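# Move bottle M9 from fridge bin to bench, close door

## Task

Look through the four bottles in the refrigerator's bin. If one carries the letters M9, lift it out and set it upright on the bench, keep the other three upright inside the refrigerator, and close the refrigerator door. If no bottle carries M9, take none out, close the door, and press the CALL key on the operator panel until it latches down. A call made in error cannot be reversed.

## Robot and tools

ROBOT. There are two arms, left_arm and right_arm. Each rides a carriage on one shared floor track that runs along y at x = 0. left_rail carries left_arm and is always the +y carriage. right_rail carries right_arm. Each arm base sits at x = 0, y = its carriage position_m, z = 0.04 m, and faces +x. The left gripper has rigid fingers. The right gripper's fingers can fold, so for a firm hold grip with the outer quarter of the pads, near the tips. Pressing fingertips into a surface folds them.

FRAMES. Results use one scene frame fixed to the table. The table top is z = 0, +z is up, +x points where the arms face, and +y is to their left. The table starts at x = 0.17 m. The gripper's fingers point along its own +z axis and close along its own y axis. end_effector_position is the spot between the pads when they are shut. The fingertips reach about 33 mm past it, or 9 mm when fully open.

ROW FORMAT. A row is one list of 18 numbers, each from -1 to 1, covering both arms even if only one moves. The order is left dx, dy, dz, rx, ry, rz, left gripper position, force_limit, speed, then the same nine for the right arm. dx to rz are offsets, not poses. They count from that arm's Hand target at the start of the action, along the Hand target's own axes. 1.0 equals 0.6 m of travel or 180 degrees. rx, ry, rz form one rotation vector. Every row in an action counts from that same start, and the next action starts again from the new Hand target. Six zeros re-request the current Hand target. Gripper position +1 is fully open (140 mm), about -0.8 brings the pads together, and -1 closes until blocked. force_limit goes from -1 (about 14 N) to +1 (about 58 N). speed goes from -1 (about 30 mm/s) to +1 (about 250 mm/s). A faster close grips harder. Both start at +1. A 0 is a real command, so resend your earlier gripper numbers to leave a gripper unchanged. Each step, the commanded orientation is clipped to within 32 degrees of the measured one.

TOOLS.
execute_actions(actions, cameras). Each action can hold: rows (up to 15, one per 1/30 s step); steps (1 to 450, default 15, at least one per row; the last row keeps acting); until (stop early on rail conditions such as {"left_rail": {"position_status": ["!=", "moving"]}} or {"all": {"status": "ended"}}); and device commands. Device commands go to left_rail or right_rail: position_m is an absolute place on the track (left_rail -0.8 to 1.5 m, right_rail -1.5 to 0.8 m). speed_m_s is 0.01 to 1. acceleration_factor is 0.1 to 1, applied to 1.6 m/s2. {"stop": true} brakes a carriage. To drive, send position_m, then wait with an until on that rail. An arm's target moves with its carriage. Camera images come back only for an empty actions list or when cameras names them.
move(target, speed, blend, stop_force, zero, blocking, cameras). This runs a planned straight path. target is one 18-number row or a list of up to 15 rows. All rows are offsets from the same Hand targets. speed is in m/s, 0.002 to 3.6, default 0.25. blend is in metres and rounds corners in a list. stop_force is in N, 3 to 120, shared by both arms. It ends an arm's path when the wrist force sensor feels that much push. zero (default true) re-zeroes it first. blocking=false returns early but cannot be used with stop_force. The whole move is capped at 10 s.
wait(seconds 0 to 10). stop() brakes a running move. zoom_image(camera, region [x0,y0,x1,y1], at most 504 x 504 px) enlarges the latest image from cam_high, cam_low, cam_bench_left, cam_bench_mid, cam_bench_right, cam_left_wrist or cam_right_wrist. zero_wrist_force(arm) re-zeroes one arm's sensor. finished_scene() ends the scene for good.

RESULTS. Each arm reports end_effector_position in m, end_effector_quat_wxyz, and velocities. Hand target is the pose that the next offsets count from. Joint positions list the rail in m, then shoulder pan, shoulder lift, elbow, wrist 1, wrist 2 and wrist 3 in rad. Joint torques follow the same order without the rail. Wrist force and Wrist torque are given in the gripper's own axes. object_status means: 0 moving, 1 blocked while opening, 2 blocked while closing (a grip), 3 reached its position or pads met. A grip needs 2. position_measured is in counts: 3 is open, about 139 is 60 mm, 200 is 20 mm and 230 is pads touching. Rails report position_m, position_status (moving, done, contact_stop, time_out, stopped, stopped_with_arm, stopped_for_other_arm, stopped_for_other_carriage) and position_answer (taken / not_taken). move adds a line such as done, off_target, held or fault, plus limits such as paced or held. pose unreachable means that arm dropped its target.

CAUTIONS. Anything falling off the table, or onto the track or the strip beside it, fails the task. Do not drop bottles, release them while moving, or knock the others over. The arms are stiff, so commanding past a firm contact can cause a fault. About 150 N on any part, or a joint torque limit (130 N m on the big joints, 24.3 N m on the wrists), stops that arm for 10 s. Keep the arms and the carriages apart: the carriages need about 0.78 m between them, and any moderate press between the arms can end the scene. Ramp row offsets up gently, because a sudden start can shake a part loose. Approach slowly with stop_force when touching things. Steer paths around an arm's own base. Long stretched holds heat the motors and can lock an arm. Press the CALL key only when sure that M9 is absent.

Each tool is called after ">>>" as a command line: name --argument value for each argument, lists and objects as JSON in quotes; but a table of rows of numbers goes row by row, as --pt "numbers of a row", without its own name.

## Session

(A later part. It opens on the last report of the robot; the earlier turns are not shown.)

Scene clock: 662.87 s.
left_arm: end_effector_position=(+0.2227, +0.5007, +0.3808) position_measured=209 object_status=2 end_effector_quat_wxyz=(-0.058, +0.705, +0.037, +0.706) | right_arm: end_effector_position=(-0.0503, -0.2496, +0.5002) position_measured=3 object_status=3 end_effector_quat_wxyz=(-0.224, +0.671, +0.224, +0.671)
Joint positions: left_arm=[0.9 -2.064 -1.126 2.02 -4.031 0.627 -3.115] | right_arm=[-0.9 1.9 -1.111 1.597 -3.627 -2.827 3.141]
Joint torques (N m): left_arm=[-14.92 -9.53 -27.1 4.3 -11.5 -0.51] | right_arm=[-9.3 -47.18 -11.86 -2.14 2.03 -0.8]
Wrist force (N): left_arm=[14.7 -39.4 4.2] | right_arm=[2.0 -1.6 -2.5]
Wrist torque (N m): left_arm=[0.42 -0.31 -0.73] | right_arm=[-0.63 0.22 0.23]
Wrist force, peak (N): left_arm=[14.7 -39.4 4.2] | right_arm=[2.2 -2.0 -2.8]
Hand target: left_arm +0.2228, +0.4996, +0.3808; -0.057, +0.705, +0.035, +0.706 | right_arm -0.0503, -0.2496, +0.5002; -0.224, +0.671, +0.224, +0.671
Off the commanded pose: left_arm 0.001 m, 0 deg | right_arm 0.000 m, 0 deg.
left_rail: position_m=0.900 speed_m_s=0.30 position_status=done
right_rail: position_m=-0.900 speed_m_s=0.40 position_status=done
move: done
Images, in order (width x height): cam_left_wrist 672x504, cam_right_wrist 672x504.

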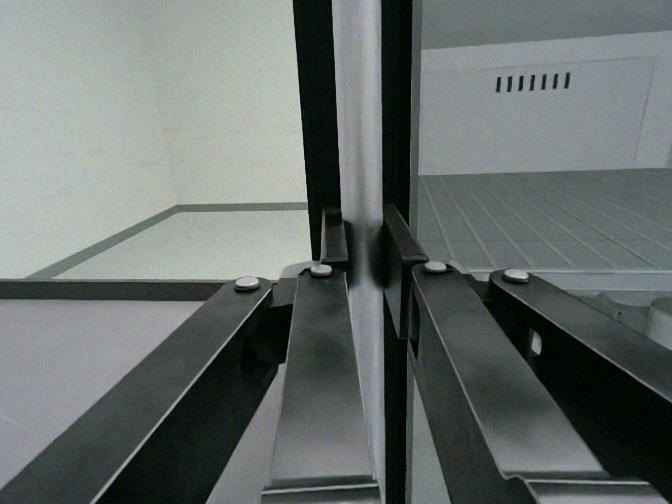

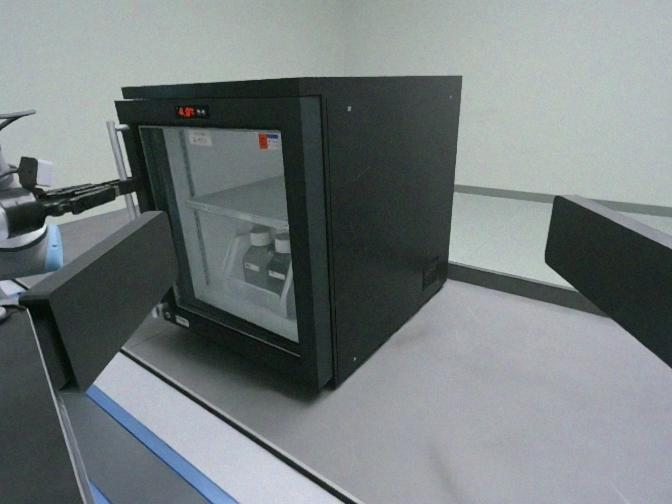

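>>> move --target '[0,0.0047,-0.0445,0.0222,0,0,-1,0,-1, 0,0,0,0,0,0,1,1,1]' --speed 0.04 --cameras '["cam_left_wrist", "cam_right_wrist"]'

Scene clock: 680.27 s.
left_arm: end_effector_position=(+0.1964, +0.4951, +0.3807) position_measured=209 object_status=2 end_effector_quat_wxyz=(-0.084, +0.703, +0.062, +0.704) | right_arm: end_effector_position=(-0.0503, -0.2496, +0.5002) position_measured=3 object_status=3 end_effector_quat_wxyz=(-0.224, +0.671, +0.224, +0.671)
Joint positions: left_arm=[0.9 -2.079 -1.07 1.925 -3.989 0.714 -3.117] | right_arm=[-0.9 1.9 -1.111 1.597 -3.627 -2.827 3.141]
Joint torques (N m): left_arm=[-12.43 -12.07 -24.85 2.43 -11.55 -0.59] | right_arm=[-8 -46.51 -12.51 -1.91 1.91 -1.03]
Wrist force (N): left_arm=[21.5 -39.8 4.6] | right_arm=[2.0 -1.6 -2.4]
Wrist torque (N m): left_arm=[0.35 -0.40 -0.70] | right_arm=[-0.62 0.20 0.22]
Wrist force, peak (N): left_arm=[21.5 -39.8 4.6] | right_arm=[2.2 -1.8 -2.8]
Hand target: left_arm +0.1967, +0.4933, +0.3807; -0.081, +0.703, +0.060, +0.704 | right_arm -0.0503, -0.2496, +0.5002; -0.224, +0.671, +0.224, +0.671
Off the commanded pose: left_arm 0.002 m, 0 deg | right_arm 0.000 m, 0 deg.
left_rail: position_m=0.900 speed_m_s=0.30 position_status=done
right_rail: position_m=-0.900 speed_m_s=0.40 position_status=done
move: done
Images, in order (width x height): cam_left_wrist 672x504, cam_right_wrist 672x504.

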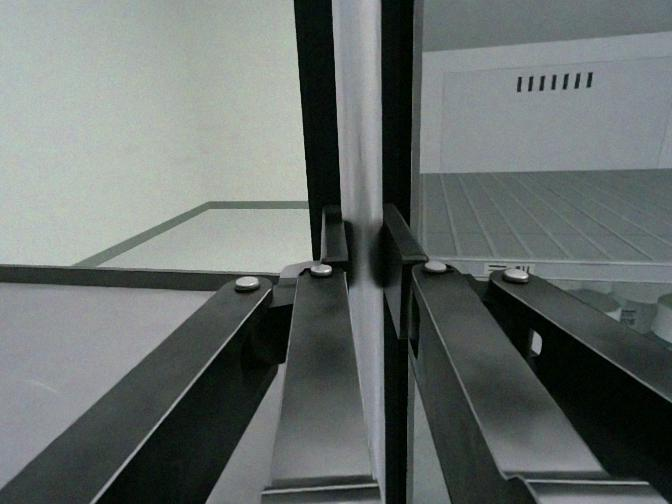

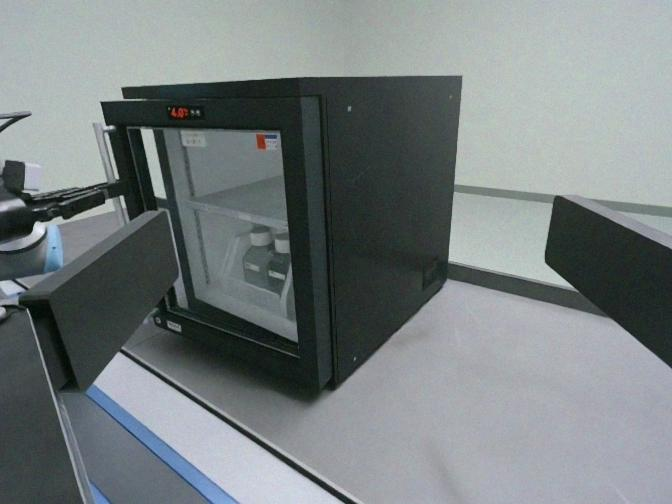

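>>> move --target '[0,0.0032,-0.0528,0.03,0,0,-1,0,-1, 0,0,0,0,0,0,1,1,1]' --speed 0.04

Scene clock: 703.30 s.
left_arm: end_effector_position=(+0.1657, +0.4865, +0.3805) position_measured=209 object_status=2 end_effector_quat_wxyz=(-0.116, +0.698, +0.095, +0.700) | right_arm: end_effector_position=(-0.0503, -0.2496, +0.5002) position_measured=3 object_status=3 end_effector_quat_wxyz=(-0.224, +0.671, +0.224, +0.671)
Joint positions: left_arm=[0.9 -2.084 -0.998 1.798 -3.931 0.812 -3.119] | right_arm=[-0.9 1.9 -1.111 1.597 -3.627 -2.827 3.141]
Joint torques (N m): left_arm=[-9.55 -14.69 -24.92 0.74 -11.46 -0.56] | right_arm=[-9.72 -46.27 -12.22 -1.69 2.35 -0.81]
Wrist force (N): left_arm=[28.1 -39.9 5.5] | right_arm=[2.0 -1.7 -2.6]
Wrist torque (N m): left_arm=[0.40 -0.50 -0.59] | right_arm=[-0.63 0.22 0.23]
Wrist force, peak (N): left_arm=[28.1 -39.9 5.5] | right_arm=[2.3 -1.8 -2.7]
Hand target: left_arm +0.1660, +0.4851, +0.3805; -0.114, +0.698, +0.093, +0.701 | right_arm -0.0503, -0.2496, +0.5002; -0.224, +0.671, +0.224, +0.671
Off the commanded pose: left_arm 0.001 m, 0 deg | right_arm 0.000 m, 0 deg.
left_rail: position_m=0.900 speed_m_s=0.30 position_status=done
right_rail: position_m=-0.900 speed_m_s=0.40 position_status=done
move: done

>>> move --target '[0.003,-0.0041,-0.0637,0.0352,0,0,-1,0,-1, 0,0,0,0,0,0,1,1,1]' --speed 0.04 --cameras '["cam_left_wrist", "cam_right_wrist"]'

Scene clock: 722.77 s.
left_arm: end_effector_position=(+0.1291, +0.4754, +0.3820) position_measured=209 object_status=2 end_effector_quat_wxyz=(-0.152, +0.691, +0.131, +0.695) | right_arm: end_effector_position=(-0.0503, -0.2496, +0.5002) position_measured=3 object_status=3 end_effector_quat_wxyz=(-0.224, +0.671, +0.224, +0.671)
Joint positions: left_arm=[0.9 -2.088 -0.917 1.645 -3.856 0.919 -3.121] | right_arm=[-0.9 1.9 -1.111 1.597 -3.627 -2.827 3.141]
Joint torques (N m): left_arm=[-4.98 -40.06 -22.24 10.85 12.09 -0.53] | right_arm=[-9.15 -46.66 -12.01 -1.76 1.89 -0.31]
Wrist force (N): left_arm=[-34.6 33.1 3.7] | right_arm=[2.2 -1.5 -2.4]
Wrist torque (N m): left_arm=[0.01 0.18 -0.68] | right_arm=[-0.60 0.18 0.23]
Wrist force, peak (N): left_arm=[-35.9 36.5 3.3] | right_arm=[2.4 -1.8 -2.6]
Hand target: left_arm +0.1288, +0.4763, +0.3820; -0.153, +0.691, +0.132, +0.694 | right_arm -0.0503, -0.2496, +0.5002; -0.224, +0.671, +0.224, +0.671
Off the commanded pose: left_arm 0.001 m, 0 deg | right_arm 0.000 m, 0 deg.
left_rail: position_m=0.900 speed_m_s=0.30 position_status=done
right_rail: position_m=-0.900 speed_m_s=0.40 position_status=done
move: done
Images, in order (width x height): cam_left_wrist 672x504, cam_right_wrist 672x504.

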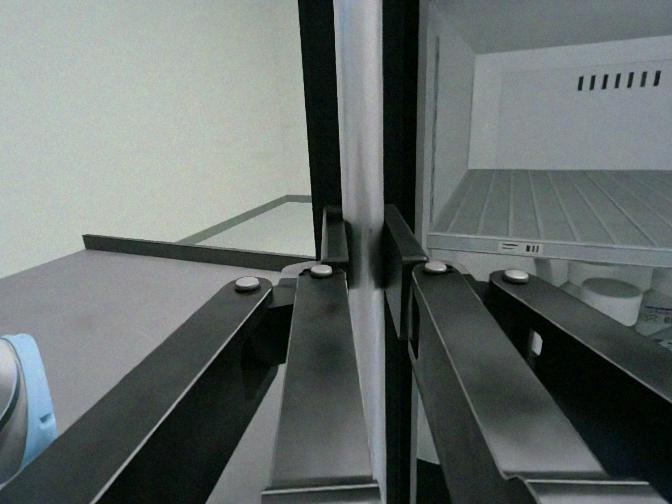

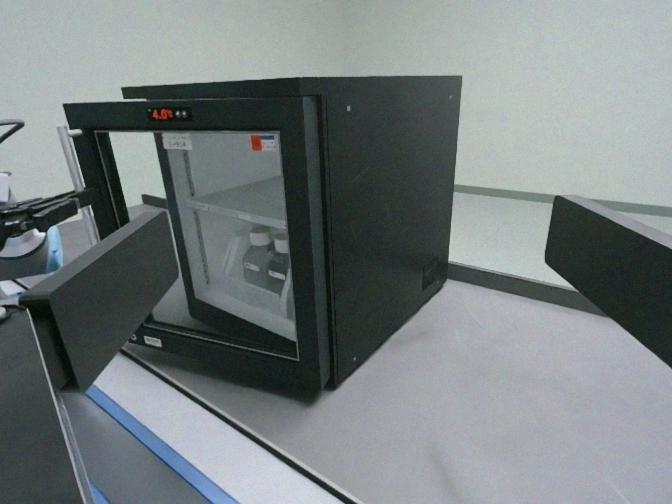

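>>> move --target '[-0.0017,0.0037,0,0,0,0,-1,0,-1, 0,0,0,0,0,0,1,1,1]' --speed 0.02

>>> execute_actions --actions '[{"rows": [[0,0,0,0,0,0,-0.08,0,-1, 0,0,0,0,0,0,1,1,1]], "steps": 60}]' --cameras '["cam_left_wrist"]'

Scene clock: 731.33 s.
left_arm: end_effector_position=(+0.1296, +0.4745, +0.3810) position_measured=209 object_status=2 end_effector_quat_wxyz=(-0.153, +0.691, +0.132, +0.694) | right_arm: end_effector_position=(-0.0503, -0.2496, +0.5002) position_measured=3 object_status=3 end_effector_quat_wxyz=(-0.224, +0.671, +0.224, +0.671)
Joint positions: left_arm=[0.9 -2.085 -0.913 1.64 -3.855 0.919 -3.121] | right_arm=[-0.9 1.9 -1.111 1.597 -3.627 -2.827 3.141]
Joint torques (N m): left_arm=[6.41 -23.87 -22.45 1.84 -1.15 -0.56] | right_arm=[-9.44 -46.34 -11.95 -1.88 1.9 -0.49]
Wrist force (N): left_arm=[7.6 0.0 4.5] | right_arm=[2.0 -1.7 -2.6]
Wrist torque (N m): left_arm=[0.15 -0.32 -0.73] | right_arm=[-0.63 0.21 0.22]
Wrist force, peak (N): left_arm=[-35.3 36.2 3.6] | right_arm=[2.3 -1.8 -2.7]
Hand target: left_arm +0.1296, +0.4744, +0.3810; -0.153, +0.691, +0.132, +0.694 | right_arm -0.0503, -0.2496, +0.5002; -0.224, +0.671, +0.224, +0.671
Off the commanded pose: left_arm 0.000 m, 0 deg | right_arm 0.000 m, 0 deg.
left_rail: position_m=0.900 speed_m_s=0.30 position_status=done
right_rail: position_m=-0.900 speed_m_s=0.40 position_status=done
move: done

Scene clock: 733.53 s.
left_arm: end_effector_position=(+0.1296, +0.4743, +0.3810) position_measured=139 object_status=3 end_effector_quat_wxyz=(-0.153, +0.691, +0.132, +0.694) | right_arm: end_effector_position=(-0.0503, -0.2496, +0.5002) position_measured=3 object_status=3 end_effector_quat_wxyz=(-0.224, +0.671, +0.224, +0.671)
Joint positions: left_arm=[0.9 -2.084 -0.912 1.64 -3.855 0.919 -3.121] | right_arm=[-0.9 1.9 -1.111 1.597 -3.627 -2.827 3.141]
Joint torques (N m): left_arm=[7.54 -40.14 -22.17 0.5 0.96 -0.55] | right_arm=[-10.02 -46.98 -13.69 -1.82 2.15 -0.32]
Wrist force (N): left_arm=[-0.6 0.6 3.9] | right_arm=[2.0 -2.0 -2.5]
Wrist torque (N m): left_arm=[0.20 0.12 -0.02] | right_arm=[-0.70 0.23 0.23]
Wrist force, peak (N): left_arm=[8.4 -1.3 4.9] | right_arm=[2.3 -2.0 -2.6]
Hand target: left_arm +0.1296, +0.4743, +0.3810; -0.153, +0.691, +0.132, +0.694 | right_arm -0.0503, -0.2496, +0.5002; -0.224, +0.671, +0.224, +0.671
Off the commanded pose: left_arm 0.000 m, 0 deg | right_arm 0.000 m, 0 deg.
left_rail: position_m=0.900 speed_m_s=0.30 position_status=done
right_rail: position_m=-0.900 speed_m_s=0.40 position_status=done
Images, in order (width x height): cam_left_wrist 672x504.

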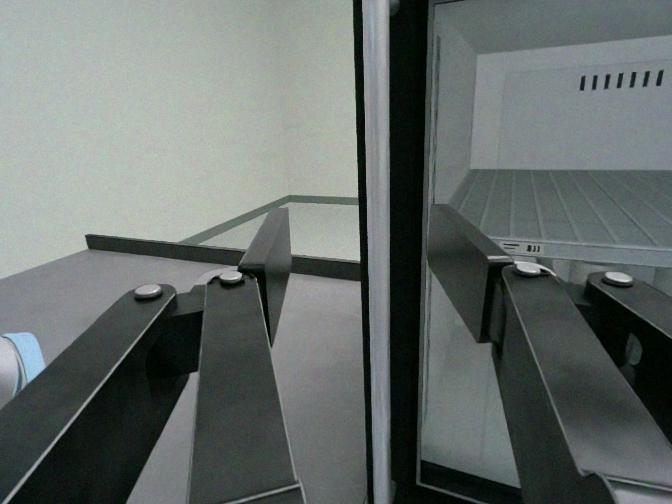

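>>> wait --seconds 1 --cameras '["cam_left_wrist", "cam_right_wrist"]'

Scene clock: 741.97 s.
left_arm: end_effector_position=(+0.1296, +0.4743, +0.3810) position_measured=139 object_status=3 end_effector_quat_wxyz=(-0.153, +0.691, +0.132, +0.694) | right_arm: end_effector_position=(-0.0503, -0.2496, +0.5002) position_measured=3 object_status=3 end_effector_quat_wxyz=(-0.224, +0.671, +0.224, +0.671)
Joint positions: left_arm=[0.9 -2.084 -0.912 1.64 -3.855 0.919 -3.121] | right_arm=[-0.9 1.9 -1.111 1.597 -3.627 -2.827 3.141]
Joint torques (N m): left_arm=[7.14 -50.71 -22.53 0.66 0.79 -0.46] | right_arm=[-9.53 -45.82 -13.28 -1.95 2.21 -0.18]
Wrist force (N): left_arm=[-0.6 0.6 3.9] | right_arm=[2.2 -1.6 -2.7]
Wrist torque (N m): left_arm=[0.21 0.10 -0.02] | right_arm=[-0.61 0.16 0.23]
Wrist force, peak (N): left_arm=[-1.0 0.7 4.1] | right_arm=[2.3 -1.7 -2.7]
Hand target: left_arm +0.1296, +0.4743, +0.3810; -0.153, +0.691, +0.132, +0.694 | right_arm -0.0503, -0.2496, +0.5002; -0.224, +0.671, +0.224, +0.671
Tool commands: left_gripper/position=-0.08 left_gripper/force_limit=+0.0 left_gripper/speed=-1.0 right_gripper/position=+1.0 right_gripper/force_limit=+1.0 right_gripper/speed=+1.0
Off the commanded pose: left_arm 0.000 m, 0 deg | right_arm 0.000 m, 0 deg.
left_rail: position_m=0.900 speed_m_s=0.30 position_status=done
right_rail: position_m=-0.900 speed_m_s=0.40 position_status=done
wait: 1.00 s; at rest from the start
Images, in order (width x height): cam_left_wrist 672x504, cam_right_wrist 672x504.

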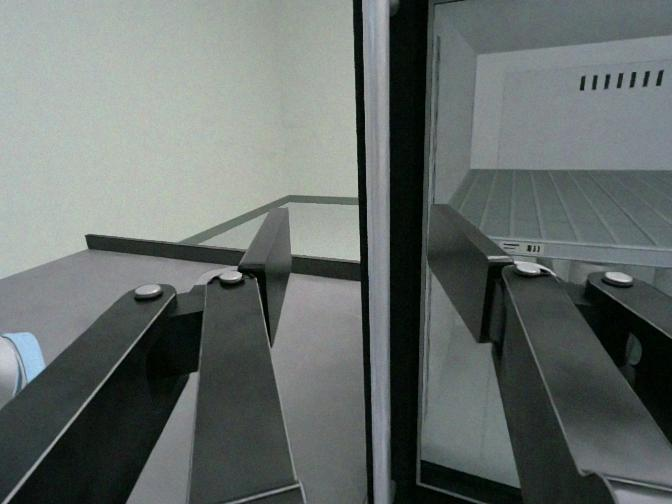

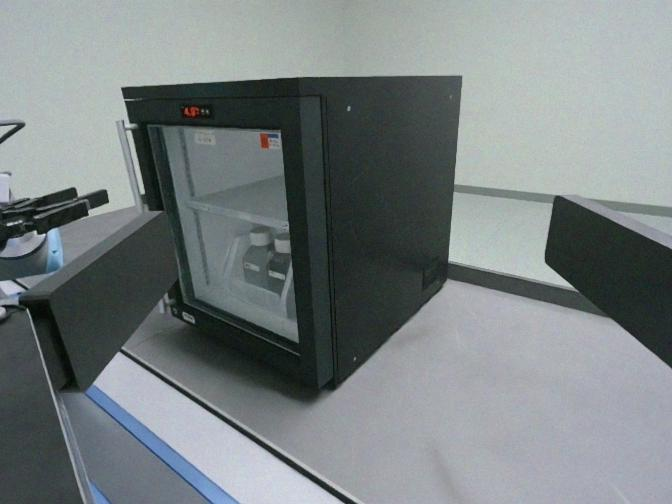

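>>> move --target '[0,0,-0.12,0,0,0,-0.08,0,-1, 0,0,0,0,0,0,1,1,1]' --speed 0.15

>>> execute_actions --actions '[{"left_rail": {"position_m": 1.2, "speed_m_s": 0.3, "acceleration_factor": 0.4}}, {"steps": 300, "until": {"left_rail": {"position_status": ["!=", "moving"]}}}]' --cameras '["cam_left_wrist", "cam_right_wrist"]'

Scene clock: 942.87 s.
left_arm: end_effector_position=(+0.0635, +0.4460, +0.3802) position_measured=139 object_status=3 end_effector_quat_wxyz=(-0.153, +0.691, +0.132, +0.694) | right_arm: end_effector_position=(-0.0503, -0.2496, +0.5002) position_measured=3 object_status=3 end_effector_quat_wxyz=(-0.224, +0.671, +0.224, +0.671)
Joint positions: left_arm=[0.9 -2.156 -0.822 1.469 -3.776 0.991 -3.12] | right_arm=[-0.9 1.9 -1.111 1.597 -3.627 -2.827 3.141]
Joint torques (N m): left_arm=[-8.04 -33.57 -24.95 3.73 1.49 1.58] | right_arm=[-9.2 -46.93 -13.98 -1.74 2.06 -0.15]
Wrist force (N): left_arm=[-0.6 0.9 3.9] | right_arm=[2.1 -1.6 -2.3]
Wrist torque (N m): left_arm=[0.27 0.10 -0.11] | right_arm=[-0.60 0.18 0.23]
Wrist force, peak (N): left_arm=[-0.3 0.7 5.6] | right_arm=[2.4 -1.8 -2.5]
Hand target: left_arm +0.0635, +0.4459, +0.3802; -0.153, +0.691, +0.132, +0.694 | right_arm -0.0503, -0.2496, +0.5002; -0.224, +0.671, +0.224, +0.671
Off the commanded pose: left_arm 0.000 m, 0 deg | right_arm 0.000 m, 0 deg.
left_rail: position_m=0.900 speed_m_s=0.30 position_status=done
right_rail: position_m=-0.900 speed_m_s=0.40 position_status=done
move: done

Scene clock: 944.60 s.
left_arm: end_effector_position=(+0.0634, +0.7459, +0.3802) position_measured=139 object_status=3 end_effector_quat_wxyz=(-0.153, +0.691, +0.132, +0.694) | right_arm: end_effector_position=(-0.0503, -0.2496, +0.5002) position_measured=3 object_status=3 end_effector_quat_wxyz=(-0.224, +0.671, +0.224, +0.671)
Joint positions: left_arm=[1.2 -2.156 -0.822 1.469 -3.776 0.991 -3.12] | right_arm=[-0.9 1.9 -1.111 1.597 -3.627 -2.827 3.141]
Joint torques (N m): left_arm=[-2.7 -44.94 -13.87 0.94 0.03 1.51] | right_arm=[-9.85 -47.1 -13.56 -1.61 1.96 -0.04]
Wrist force (N): left_arm=[-0.4 0.9 3.7] | right_arm=[2.0 -1.7 -2.4]
Wrist torque (N m): left_arm=[0.28 0.06 -0.10] | right_arm=[-0.64 0.22 0.23]
Wrist force, peak (N): left_arm=[-0.7 -0.2 4.4] | right_arm=[2.4 -1.7 -2.6]
Hand target: left_arm +0.0635, +0.7459, +0.3802; -0.153, +0.691, +0.132, +0.694 | right_arm -0.0503, -0.2496, +0.5002; -0.224, +0.671, +0.224, +0.671
Tool commands: left_gripper/position=-0.08 left_gripper/force_limit=+0.0 left_gripper/speed=-1.0 right_gripper/position=+1.0 right_gripper/force_limit=+1.0 right_gripper/speed=+1.0
Off the commanded pose: left_arm 0.000 m, 0 deg | right_arm 0.000 m, 0 deg.
left_rail: position_m=1.200 speed_m_s=0.30 position_status=done
right_rail: position_m=-0.900 speed_m_s=0.40 position_status=done
Images, in order (width x height): cam_left_wrist 672x504, cam_right_wrist 672x504.

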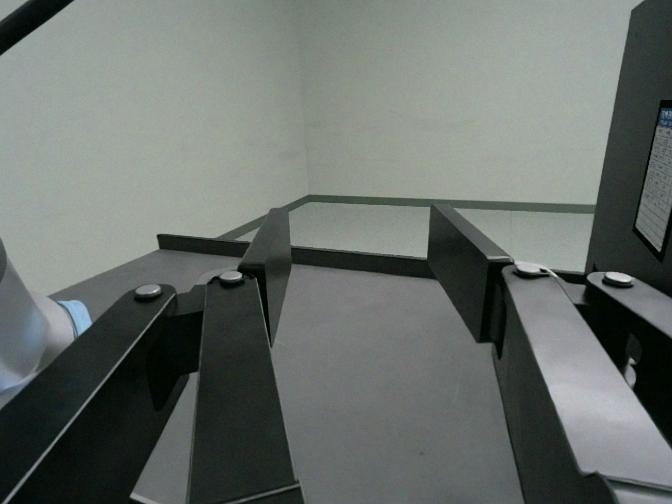

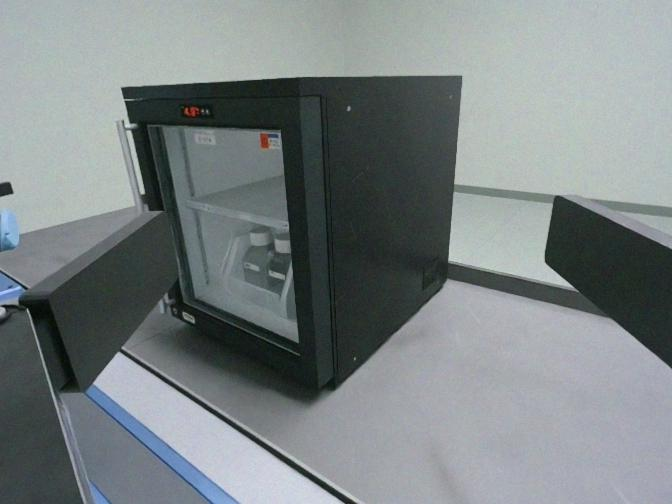

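>>> move --target '[0,0,0,0,0,0,-0.08,0,-1, -0.2337,-0.097,0.4808,0,0,0,-0.08,0,0]' --speed 0.2

>>> execute_actions --actions '[{"right_rail": {"position_m": -0.45, "speed_m_s": 0.2, "acceleration_factor": 0.3}}, {"steps": 300, "until": {"right_rail": {"position_status": ["!=", "moving"]}}}]' --cameras '["cam_left_wrist", "cam_right_wrist"]'

Scene clock: 965.40 s.
left_arm: end_effector_position=(+0.0635, +0.7459, +0.3802) position_measured=139 object_status=3 end_effector_quat_wxyz=(-0.153, +0.691, +0.132, +0.694) | right_arm: end_effector_position=(+0.1455, -0.0299, +0.3599) position_measured=139 object_status=3 end_effector_quat_wxyz=(-0.224, +0.671, +0.224, +0.671)
Joint positions: left_arm=[1.2 -2.156 -0.822 1.469 -3.776 0.991 -3.12] | right_arm=[-0.9 1.527 -0.646 1.175 -3.671 -2.454 3.141]
Joint torques (N m): left_arm=[6.39 -56.76 -7.43 0.92 -1.13 1.14] | right_arm=[-8.44 -50.35 -32.15 0.19 2.02 -1.83]
Wrist force (N): left_arm=[-0.6 1.0 3.9] | right_arm=[2.6 -1.6 -2.3]
Wrist torque (N m): left_arm=[0.29 0.11 -0.10] | right_arm=[-0.60 0.00 0.23]
Wrist force, peak (N): left_arm=[-0.4 0.7 4.2] | right_arm=[2.7 -1.7 -4.1]
Hand target: left_arm +0.0635, +0.7459, +0.3802; -0.153, +0.691, +0.132, +0.694 | right_arm +0.1455, -0.0299, +0.3599; -0.224, +0.671, +0.224, +0.671
Off the commanded pose: left_arm 0.000 m, 0 deg | right_arm 0.000 m, 0 deg.
left_rail: position_m=1.200 speed_m_s=0.30 position_status=done
right_rail: position_m=-0.900 speed_m_s=0.40 position_status=done
move: done

Scene clock: 968.33 s.
left_arm: end_effector_position=(+0.0635, +0.7459, +0.3802) position_measured=139 object_status=3 end_effector_quat_wxyz=(-0.153, +0.691, +0.132, +0.694) | right_arm: end_effector_position=(+0.1455, +0.4201, +0.3599) position_measured=139 object_status=3 end_effector_quat_wxyz=(-0.224, +0.671, +0.224, +0.671)
Joint positions: left_arm=[1.2 -2.156 -0.822 1.469 -3.776 0.991 -3.12] | right_arm=[-0.45 1.527 -0.645 1.175 -3.67 -2.454 3.141]
Joint torques (N m): left_arm=[6.17 -56.87 -7.25 0.91 -1.1 1.07] | right_arm=[-6.26 -58.17 -20.52 -2.15 0.4 -1.55]
Wrist force (N): left_arm=[-0.4 1.0 3.9] | right_arm=[2.5 -1.8 -2.8]
Wrist torque (N m): left_arm=[0.29 0.07 -0.11] | right_arm=[-0.62 0.02 0.23]
Wrist force, peak (N): left_arm=[-0.4 1.0 4.1] | right_arm=[3.0 -2.0 -2.7]
Hand target: left_arm +0.0635, +0.7459, +0.3802; -0.153, +0.691, +0.132, +0.694 | right_arm +0.1455, +0.4201, +0.3599; -0.224, +0.671, +0.224, +0.671
Tool commands: left_gripper/position=-0.08 left_gripper/force_limit=+0.0 left_gripper/speed=-1.0 right_gripper/position=-0.08 right_gripper/force_limit=+0.0 right_gripper/speed=+0.0
Off the commanded pose: left_arm 0.000 m, 0 deg | right_arm 0.000 m, 0 deg.
left_rail: position_m=1.200 speed_m_s=0.30 position_status=done
right_rail: position_m=-0.450 speed_m_s=0.20 position_status=done
Images, in order (width x height): cam_left_wrist 672x504, cam_right_wrist 672x504.

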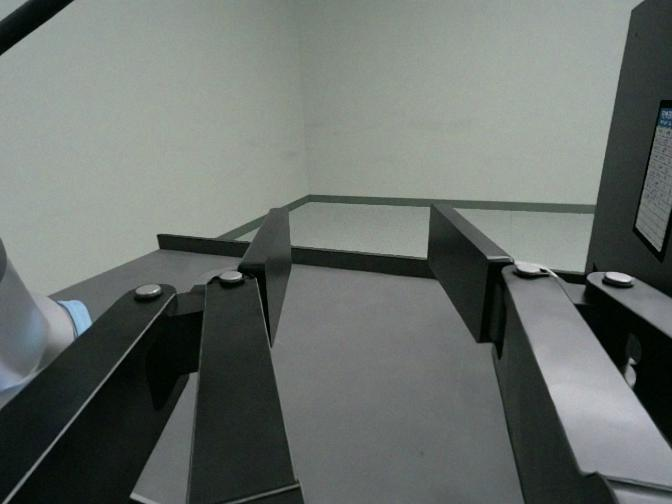

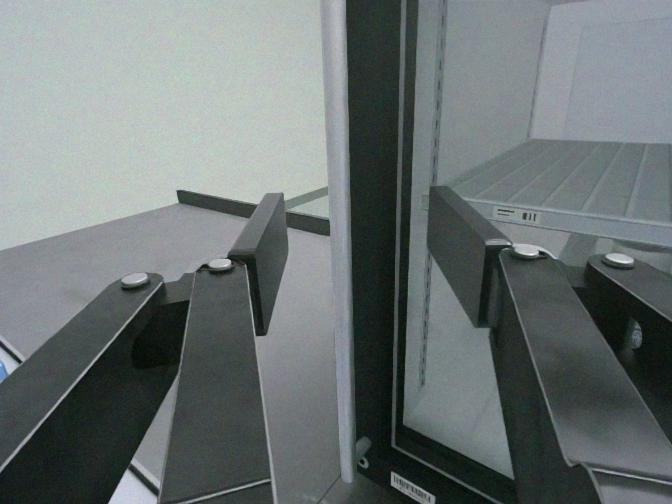

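>>> move --target '[0,0,0,0,0,0,-0.08,0,-1, 0,-0.015,0.1333,0,0,0,-0.08,0,0]' --speed 0.1 --cameras '["cam_right_wrist", "cam_left_wrist"]'

>>> zoom_image --camera "cam_right_wrist" --region '[230, 130, 470, 350]'

Scene clock: 985.53 s.
left_arm: end_effector_position=(+0.0635, +0.7459, +0.3802) position_measured=139 object_status=3 end_effector_quat_wxyz=(-0.153, +0.691, +0.132, +0.694) | right_arm: end_effector_position=(+0.2040, +0.4753, +0.3599) position_measured=139 object_status=3 end_effector_quat_wxyz=(-0.224, +0.671, +0.224, +0.671)
Joint positions: left_arm=[1.2 -2.156 -0.822 1.469 -3.776 0.991 -3.12] | right_arm=[-0.45 1.45 -0.526 0.933 -3.549 -2.377 3.141]
Joint torques (N m): left_arm=[6.04 -57.06 -7.56 0.93 -1.13 0.59] | right_arm=[-8.51 -56.53 -32.08 0.11 2.07 -1.59]
Wrist force (N): left_arm=[-0.7 0.8 3.7] | right_arm=[2.3 -1.6 -2.5]
Wrist torque (N m): left_arm=[0.24 0.13 -0.11] | right_arm=[-0.57 0.07 0.22]
Wrist force, peak (N): left_arm=[-0.2 1.0 4.2] | right_arm=[3.0 -1.6 -4.5]
Hand target: left_arm +0.0635, +0.7459, +0.3802; -0.153, +0.691, +0.132, +0.694 | right_arm +0.2041, +0.4753, +0.3599; -0.224, +0.671, +0.224, +0.671
Off the commanded pose: left_arm 0.000 m, 0 deg | right_arm 0.000 m, 0 deg.
left_rail: position_m=1.200 speed_m_s=0.30 position_status=done
right_rail: position_m=-0.450 speed_m_s=0.20 position_status=done
move: done
Images, in order (width x height): cam_left_wrist 672x504, cam_right_wrist 672x504.

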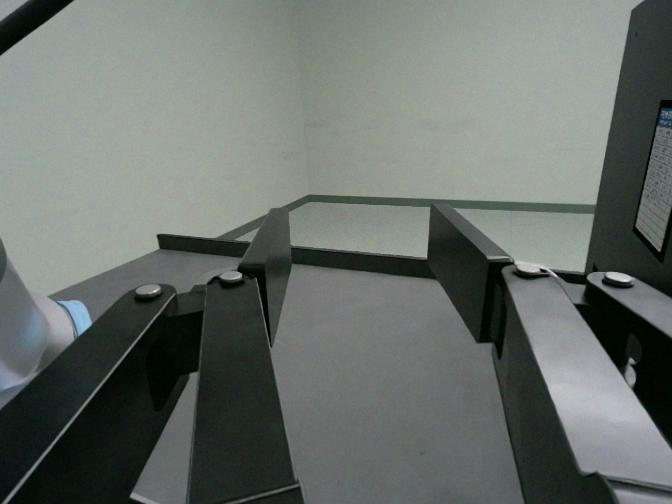

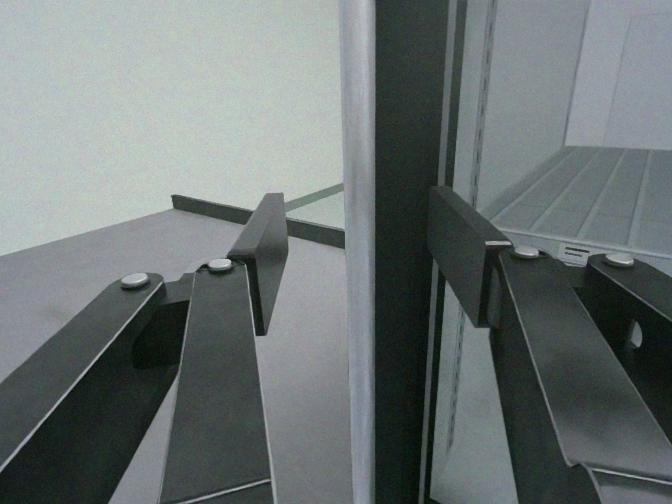

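Scaled by 2.100 from the camera's 672x504 image, which has a finer 960x720 frame.

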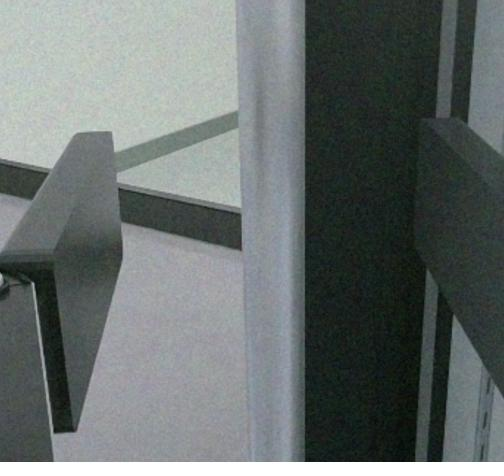

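>>> move --target '[0,0,0,0,0,0,-0.08,0,-1, 0,0,0.0667,0,0,0,-0.08,0,0]' --speed 0.08 --cameras '["cam_right_wrist"]'

>>> zoom_image --camera "cam_right_wrist" --region '[230, 130, 470, 350]'

Scene clock: 997.10 s.
left_arm: end_effector_position=(+0.0635, +0.7459, +0.3802) position_measured=139 object_status=3 end_effector_quat_wxyz=(-0.153, +0.691, +0.132, +0.694) | right_arm: end_effector_position=(+0.2360, +0.4993, +0.3599) position_measured=139 object_status=3 end_effector_quat_wxyz=(-0.224, +0.671, +0.224, +0.671)
Joint positions: left_arm=[1.2 -2.156 -0.822 1.469 -3.776 0.991 -3.12] | right_arm=[-0.45 1.412 -0.459 0.798 -3.481 -2.339 3.141]
Joint torques (N m): left_arm=[6.02 -56.76 -7.88 0.88 -1.15 0.08] | right_arm=[-8.3 -58.5 -31.97 -0.04 1.91 1.53]
Wrist force (N): left_arm=[-0.4 1.1 4.0] | right_arm=[2.0 -1.8 -2.8]
Wrist torque (N m): left_arm=[0.31 0.08 -0.10] | right_arm=[-0.63 0.13 0.22]
Wrist force, peak (N): left_arm=[-0.6 1.1 4.2] | right_arm=[2.1 -1.9 -3.9]
Hand target: left_arm +0.0635, +0.7459, +0.3802; -0.153, +0.691, +0.132, +0.694 | right_arm +0.2361, +0.4993, +0.3599; -0.224, +0.671, +0.224, +0.671
Off the commanded pose: left_arm 0.000 m, 0 deg | right_arm 0.000 m, 0 deg.
left_rail: position_m=1.200 speed_m_s=0.30 position_status=done
right_rail: position_m=-0.450 speed_m_s=0.20 position_status=done
move: done
Images, in order (width x height): cam_right_wrist 672x504.

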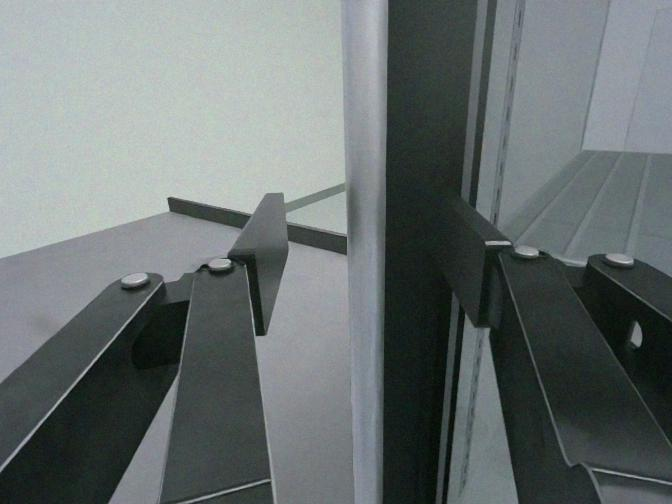

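Scaled by 2.100 from the camera's 672x504 image, which has a finer 960x720 frame.

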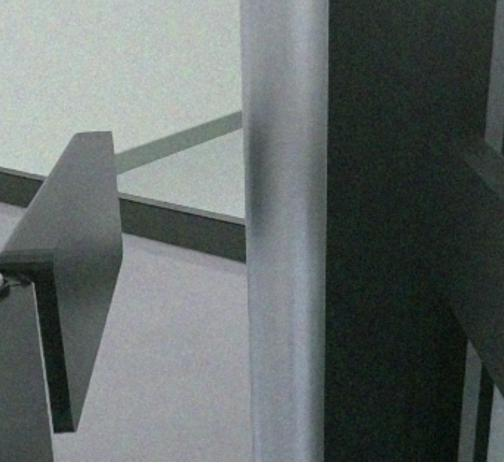

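>>> move --target '[0,0,0,0,0,0,-0.08,0,-1, 0,0.0033,-0.0067,0,0,0,-0.08,0,-1]' --speed 0.05

>>> execute_actions --actions '[{"rows": [[0,0,0,0,0,0,-0.08,0,-1, 0,0,0,0,0,0,-1,0,-1]], "steps": 90}]' --cameras '["cam_right_wrist"]'

>>> zoom_image --camera "cam_right_wrist" --region '[230, 130, 470, 350]'

Scene clock: 1019.00 s.
left_arm: end_effector_position=(+0.0635, +0.7459, +0.3802) position_measured=139 object_status=3 end_effector_quat_wxyz=(-0.153, +0.691, +0.132, +0.694) | right_arm: end_effector_position=(+0.2340, +0.4954, +0.3599) position_measured=139 object_status=3 end_effector_quat_wxyz=(-0.224, +0.671, +0.224, +0.671)
Joint positions: left_arm=[1.2 -2.156 -0.822 1.469 -3.776 0.991 -3.12] | right_arm=[-0.45 1.414 -0.471 0.823 -3.493 -2.341 3.141]
Joint torques (N m): left_arm=[6.42 -56.62 -7.45 0.98 -1.04 -0.29] | right_arm=[12.99 -74.24 -11.9 -3.47 -2.26 -1.76]
Wrist force (N): left_arm=[-0.4 1.0 3.9] | right_arm=[1.9 -1.7 -2.8]
Wrist torque (N m): left_arm=[0.28 0.06 -0.10] | right_arm=[-0.61 0.14 0.22]
Wrist force, peak (N): left_arm=[-0.3 0.9 4.3] | right_arm=[2.5 -1.7 -2.9]
Hand target: left_arm +0.0635, +0.7459, +0.3802; -0.153, +0.691, +0.132, +0.694 | right_arm +0.2340, +0.4953, +0.3599; -0.224, +0.671, +0.224, +0.671
Off the commanded pose: left_arm 0.000 m, 0 deg | right_arm 0.000 m, 0 deg.
left_rail: position_m=1.200 speed_m_s=0.30 position_status=done
right_rail: position_m=-0.450 speed_m_s=0.20 position_status=done
move: done

Scene clock: 1022.20 s.
left_arm: end_effector_position=(+0.0635, +0.7459, +0.3802) position_measured=139 object_status=3 end_effector_quat_wxyz=(-0.153, +0.691, +0.132, +0.694) | right_arm: end_effector_position=(+0.2340, +0.4953, +0.3599) position_measured=210 object_status=2 end_effector_quat_wxyz=(-0.224, +0.671, +0.224, +0.671)
Joint positions: left_arm=[1.2 -2.156 -0.822 1.469 -3.776 0.991 -3.12] | right_arm=[-0.45 1.414 -0.471 0.823 -3.493 -2.341 3.141]
Joint torques (N m): left_arm=[6.32 -57.03 -6.92 1.02 -1.13 -0.29] | right_arm=[12.22 -69.86 -26.93 1.19 7.02 1.36]
Wrist force (N): left_arm=[-0.8 0.8 3.8] | right_arm=[-0.5 13.4 -11.5]
Wrist torque (N m): left_arm=[0.25 0.14 -0.10] | right_arm=[-0.99 0.03 0.37]
Wrist force, peak (N): left_arm=[-0.6 1.1 4.1] | right_arm=[-0.5 13.6 -11.8]
Hand target: left_arm +0.0635, +0.7459, +0.3802; -0.153, +0.691, +0.132, +0.694 | right_arm +0.2340, +0.4953, +0.3599; -0.224, +0.671, +0.224, +0.671
Off the commanded pose: left_arm 0.000 m, 0 deg | right_arm 0.000 m, 0 deg.
left_rail: position_m=1.200 speed_m_s=0.30 position_status=done
right_rail: position_m=-0.450 speed_m_s=0.20 position_status=done
Images, in order (width x height): cam_right_wrist 672x504.

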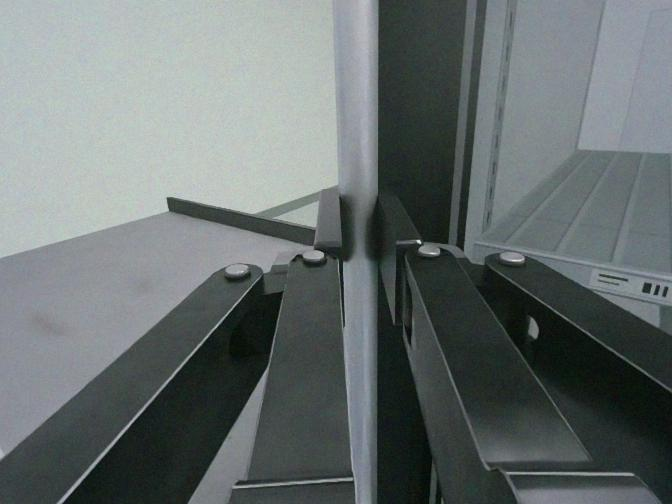

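Scaled by 2.100 from the camera's 672x504 image, which has a finer 960x720 frame.

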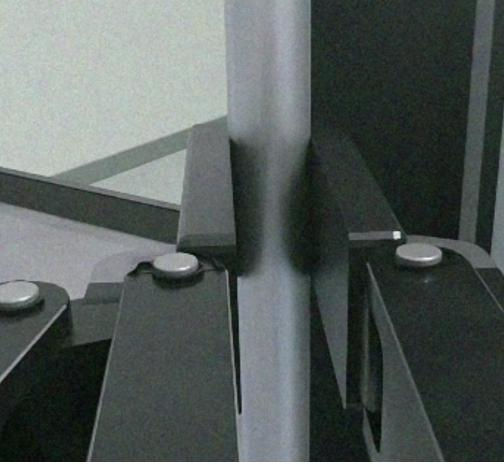

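>>> move --target '[0,0,0,0,0,0,-0.08,0,-1, 0,-0.0259,-0.0477,0.0093,0,0,-1,0,-1]' --speed 0.03 --cameras '["cam_right_wrist"]'

Scene clock: 1065.33 s.
left_arm: end_effector_position=(+0.0635, +0.7459, +0.3802) position_measured=139 object_status=3 end_effector_quat_wxyz=(-0.153, +0.691, +0.132, +0.694) | right_arm: end_effector_position=(+0.2019, +0.4905, +0.3599) position_measured=210 object_status=2 end_effector_quat_wxyz=(-0.233, +0.667, +0.234, +0.667)
Joint positions: left_arm=[1.2 -2.156 -0.822 1.469 -3.776 0.991 -3.12] | right_arm=[-0.45 1.447 -0.503 0.888 -3.526 -2.345 3.141]
Joint torques (N m): left_arm=[5.57 -56.69 -7.19 0.91 -1.09 -0.34] | right_arm=[25.55 -73.66 -17.16 -1.66 6.38 1.91]
Wrist force (N): left_arm=[-0.5 0.8 3.7] | right_arm=[-3.0 25.2 -14.9]
Wrist torque (N m): left_arm=[0.25 0.09 -0.11] | right_arm=[-0.99 -0.03 0.37]
Wrist force, peak (N): left_arm=[-0.4 1.1 4.2] | right_arm=[-3.2 25.3 -14.9]
Hand target: left_arm +0.0635, +0.7459, +0.3802; -0.153, +0.691, +0.132, +0.694 | right_arm +0.2018, +0.4905, +0.3599; -0.233, +0.667, +0.234, +0.667
Off the commanded pose: left_arm 0.000 m, 0 deg | right_arm 0.000 m, 0 deg.
left_rail: position_m=1.200 speed_m_s=0.30 position_status=done
right_rail: position_m=-0.450 speed_m_s=0.20 position_status=done
move: done
Images, in order (width x height): cam_right_wrist 672x504.

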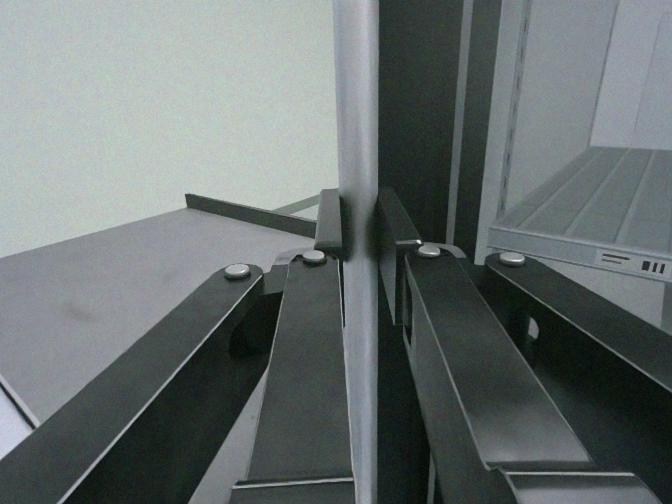

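>>> move --pt "0 0 0 0 0 0 -0.08 0 -1 0 -0.0205 -0.051 0.0093 0 0 -1 0 -1" --pt "0 0 0 0 0 0 -0.08 0 -1 0 -0.0392 -0.1022 0.0185 0 0 -1 0 -1" --speed 0.04 --blend '[0.005, 0]' --cameras '["cam_right_wrist"]'

Scene clock: 1080.97 s.
left_arm: end_effector_position=(+0.0635, +0.7459, +0.3802) position_measured=139 object_status=3 end_effector_quat_wxyz=(-0.153, +0.691, +0.132, +0.694) | right_arm: end_effector_position=(+0.1393, +0.4708, +0.3599) position_measured=210 object_status=2 end_effector_quat_wxyz=(-0.253, +0.660, +0.253, +0.660)
Joint positions: left_arm=[1.2 -2.156 -0.822 1.469 -3.776 0.991 -3.12] | right_arm=[-0.45 1.513 -0.58 1.043 -3.604 -2.353 3.141]
Joint torques (N m): left_arm=[5.58 -56.65 -7.45 0.9 -1.15 -0.3] | right_arm=[7.83 -72.52 -11.25 -4.46 -6.16 2.12]
Wrist force (N): left_arm=[-0.5 1.0 3.9] | right_arm=[2.8 -13.3 4.6]
Wrist torque (N m): left_arm=[0.30 0.10 -0.10] | right_arm=[-0.05 0.08 0.40]
Wrist force, peak (N): left_arm=[-0.6 0.9 4.2] | right_arm=[-3.6 26.5 -15.6]
Hand target: left_arm +0.0635, +0.7459, +0.3802; -0.153, +0.691, +0.132, +0.694 | right_arm +0.1392, +0.4707, +0.3599; -0.253, +0.660, +0.253, +0.660
Off the commanded pose: left_arm 0.000 m, 0 deg | right_arm 0.000 m, 0 deg.
left_rail: position_m=1.200 speed_m_s=0.30 position_status=done
right_rail: position_m=-0.450 speed_m_s=0.20 position_status=done
move: done
Images, in order (width x height): cam_right_wrist 672x504.

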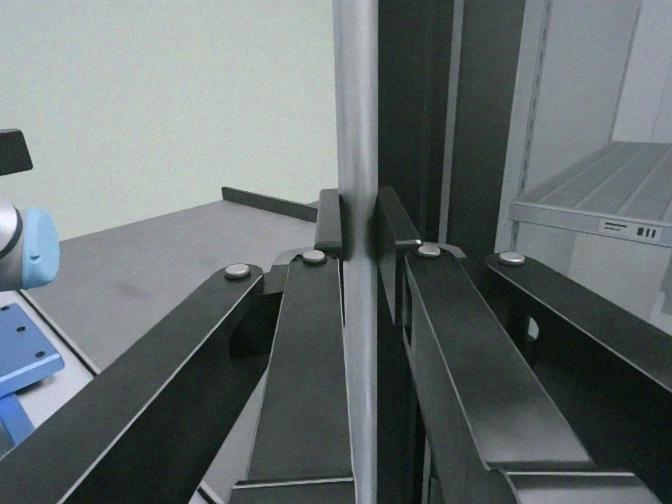

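>>> move --pt "0 0 0 0 0 0 -0.08 0 -1 0 -0.0183 -0.0502 0.0093 0 0 -1 0 -1" --pt "0 0 0 0 0 0 -0.08 0 -1 0 -0.031 -0.1033 0.0185 0 0 -1 0 -1" --pt "0 0 0 0 0 0 -0.08 0 -1 0 -0.039 -0.1572 0.0278 0 0 -1 0 -1" --pt "0 0 0 0 0 0 -0.08 0 -1 0 -0.0422 -0.2113 0.0371 0 0 -1 0 -1" --speed 0.05 --blend '[0.005, 0.005, 0.005, 0]' --cameras '["cam_right_wrist"]'

Scene clock: 1096.57 s.
left_arm: end_effector_position=(+0.0635, +0.7459, +0.3802) position_measured=139 object_status=3 end_effector_quat_wxyz=(-0.153, +0.691, +0.132, +0.694) | right_arm: end_effector_position=(+0.0260, +0.4067, +0.3599) position_measured=210 object_status=2 end_effector_quat_wxyz=(-0.293, +0.643, +0.294, +0.643)
Joint positions: left_arm=[1.2 -2.156 -0.822 1.469 -3.776 0.991 -3.12] | right_arm=[-0.45 1.642 -0.739 1.362 -3.764 -2.356 3.141]
Joint torques (N m): left_arm=[5.47 -56.79 -7.37 0.87 -1.09 -0.28] | right_arm=[-10.69 -68.77 -4.32 -6.61 -10.93 2.05]
Wrist force (N): left_arm=[-0.5 0.8 3.9] | right_arm=[3.6 -42.0 8.7]
Wrist torque (N m): left_arm=[0.26 0.09 -0.10] | right_arm=[0.38 0.18 0.43]
Wrist force, peak (N): left_arm=[-0.4 1.0 4.3] | right_arm=[4.3 -45.1 10.1]
Hand target: left_arm +0.0635, +0.7459, +0.3802; -0.153, +0.691, +0.132, +0.694 | right_arm +0.0279, +0.4049, +0.3599; -0.291, +0.645, +0.291, +0.645
Off the commanded pose: left_arm 0.000 m, 0 deg | right_arm 0.003 m, 0 deg.
left_rail: position_m=1.200 speed_m_s=0.30 position_status=done
right_rail: position_m=-0.450 speed_m_s=0.20 position_status=done
move: done
Images, in order (width x height): cam_right_wrist 672x504.

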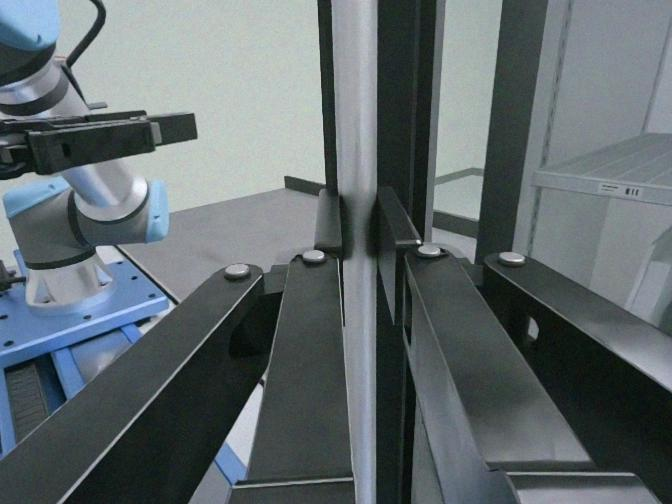

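>>> move --pt "0 0 0 0 0 0 -0.08 0 -1 0 -0.0088 0 0 0 0 -1 0 -1" --pt "0 0 0 0 0 0 -0.08 0 -1 0 -0.0183 -0.0577 0.0083 0 0 -1 0 -1" --pt "0 0 0 0 0 0 -0.08 0 -1 0 -0.0233 -0.1213 0.0175 0 0 -1 0 -1" --speed 0.05 --blend '[0.003, 0.005, 0]' --cameras '["cam_right_wrist"]'

Scene clock: 1130.20 s.
left_arm: end_effector_position=(+0.0635, +0.7459, +0.3802) position_measured=139 object_status=3 end_effector_quat_wxyz=(-0.153, +0.691, +0.132, +0.694) | right_arm: end_effector_position=(-0.0306, +0.3596, +0.3599) position_measured=210 object_status=2 end_effector_quat_wxyz=(-0.308, +0.636, +0.309, +0.636)
Joint positions: left_arm=[1.2 -2.156 -0.822 1.469 -3.776 0.991 -3.12] | right_arm=[-0.45 1.726 -0.814 1.509 -3.836 -2.394 3.141]
Joint torques (N m): left_arm=[5.38 -57.07 -7.44 0.94 -1.05 -0.4] | right_arm=[19.04 -65.36 -13.19 -4.14 0.28 2.2]
Wrist force (N): left_arm=[-0.6 0.9 4.0] | right_arm=[-4.5 7.4 -1.3]
Wrist torque (N m): left_arm=[0.28 0.11 -0.10] | right_arm=[-0.46 -0.14 0.40]
Wrist force, peak (N): left_arm=[-0.5 1.0 4.3] | right_arm=[4.0 -42.6 9.1]
Hand target: left_arm +0.0635, +0.7459, +0.3802; -0.153, +0.691, +0.132, +0.694 | right_arm -0.0307, +0.3596, +0.3599; -0.308, +0.636, +0.309, +0.636
Off the commanded pose: left_arm 0.000 m, 0 deg | right_arm 0.000 m, 0 deg.
left_rail: position_m=1.200 speed_m_s=0.30 position_status=done
right_rail: position_m=-0.450 speed_m_s=0.20 position_status=done
move: done; blend cut to 0.0026 m at target 1
Images, in order (width x height): cam_right_wrist 672x504.

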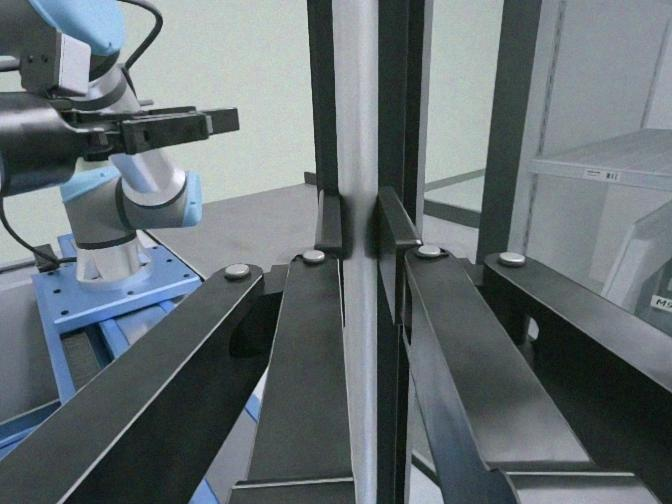

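>>> move --pt "0 0 0 0 0 0 -0.08 0 -1 0 -0.0023 -0.0638 0.0092 0 0 -1 0 -1" --pt "0 0 0 0 0 0 -0.08 0 -1 0 0.0003 -0.1278 0.0183 0 0 -1 0 -1" --pt "0 0 0 0 0 0 -0.08 0 -1 0 0.0087 -0.1912 0.0278 0 0 -1 0 -1" --pt "0 0 0 0 0 0 -0.08 0 -1 0 0.0225 -0.2538 0.0367 0 0 -1 0 -1" --pt "0 0 0 0 0 0 -0.08 0 -1 0 0.042 -0.3148 0.0461 0 0 -1 0 -1" --speed 0.06 --blend '[0.005, 0.005, 0.005, 0.005, 0]' --cameras '["cam_right_wrist", "cam_left_wrist"]'

Scene clock: 1145.90 s.
left_arm: end_effector_position=(+0.0635, +0.7459, +0.3802) position_measured=139 object_status=3 end_effector_quat_wxyz=(-0.153, +0.691, +0.132, +0.694) | right_arm: end_effector_position=(-0.1279, +0.1958, +0.3599) position_measured=210 object_status=2 end_effector_quat_wxyz=(-0.354, +0.612, +0.354, +0.612)
Joint positions: left_arm=[1.2 -2.156 -0.822 1.469 -3.776 0.991 -3.12] | right_arm=[-0.45 1.929 -1.048 1.962 -4.055 -2.452 3.142]
Joint torques (N m): left_arm=[5.47 -56.96 -7.63 0.99 -1.09 -0.32] | right_arm=[-4.13 -55.31 -4.39 -6.6 -10.92 1.73]
Wrist force (N): left_arm=[-0.8 1.0 3.8] | right_arm=[-5.9 -28.4 -5.9]
Wrist torque (N m): left_arm=[0.28 0.15 -0.10] | right_arm=[0.21 -0.09 0.36]
Wrist force, peak (N): left_arm=[-0.7 1.3 4.3] | right_arm=[-5.4 -31.0 -5.7]
Hand target: left_arm +0.0635, +0.7459, +0.3802; -0.153, +0.691, +0.132, +0.694 | right_arm -0.1279, +0.1957, +0.3599; -0.354, +0.612, +0.354, +0.612
Off the commanded pose: left_arm 0.000 m, 0 deg | right_arm 0.000 m, 0 deg.
left_rail: position_m=1.200 speed_m_s=0.30 position_status=done
right_rail: position_m=-0.450 speed_m_s=0.20 position_status=done
move: done
Images, in order (width x height): cam_left_wrist 672x504, cam_right_wrist 672x504.

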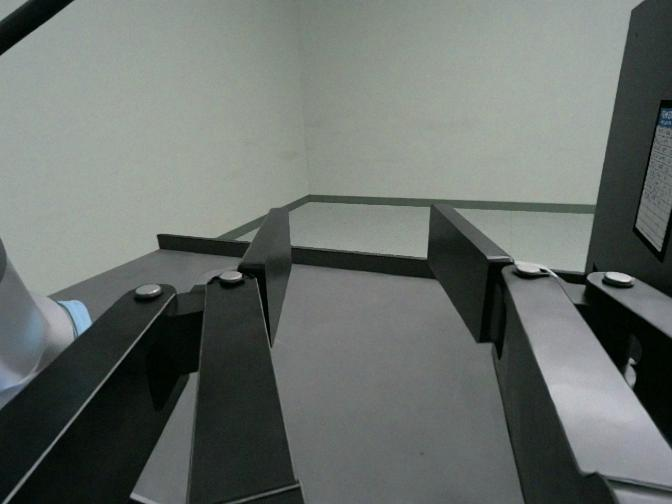

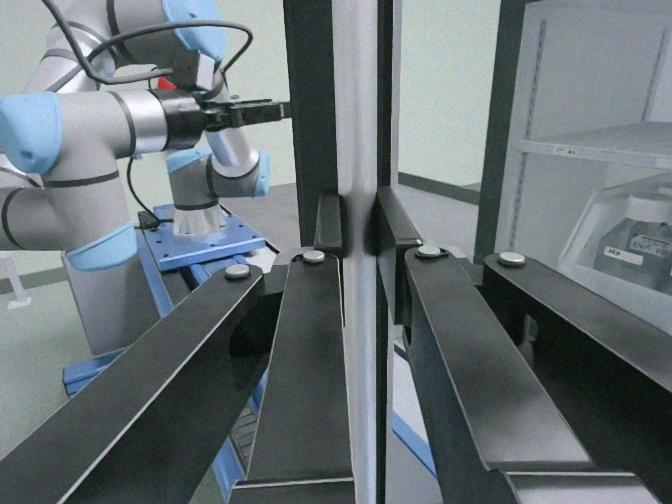

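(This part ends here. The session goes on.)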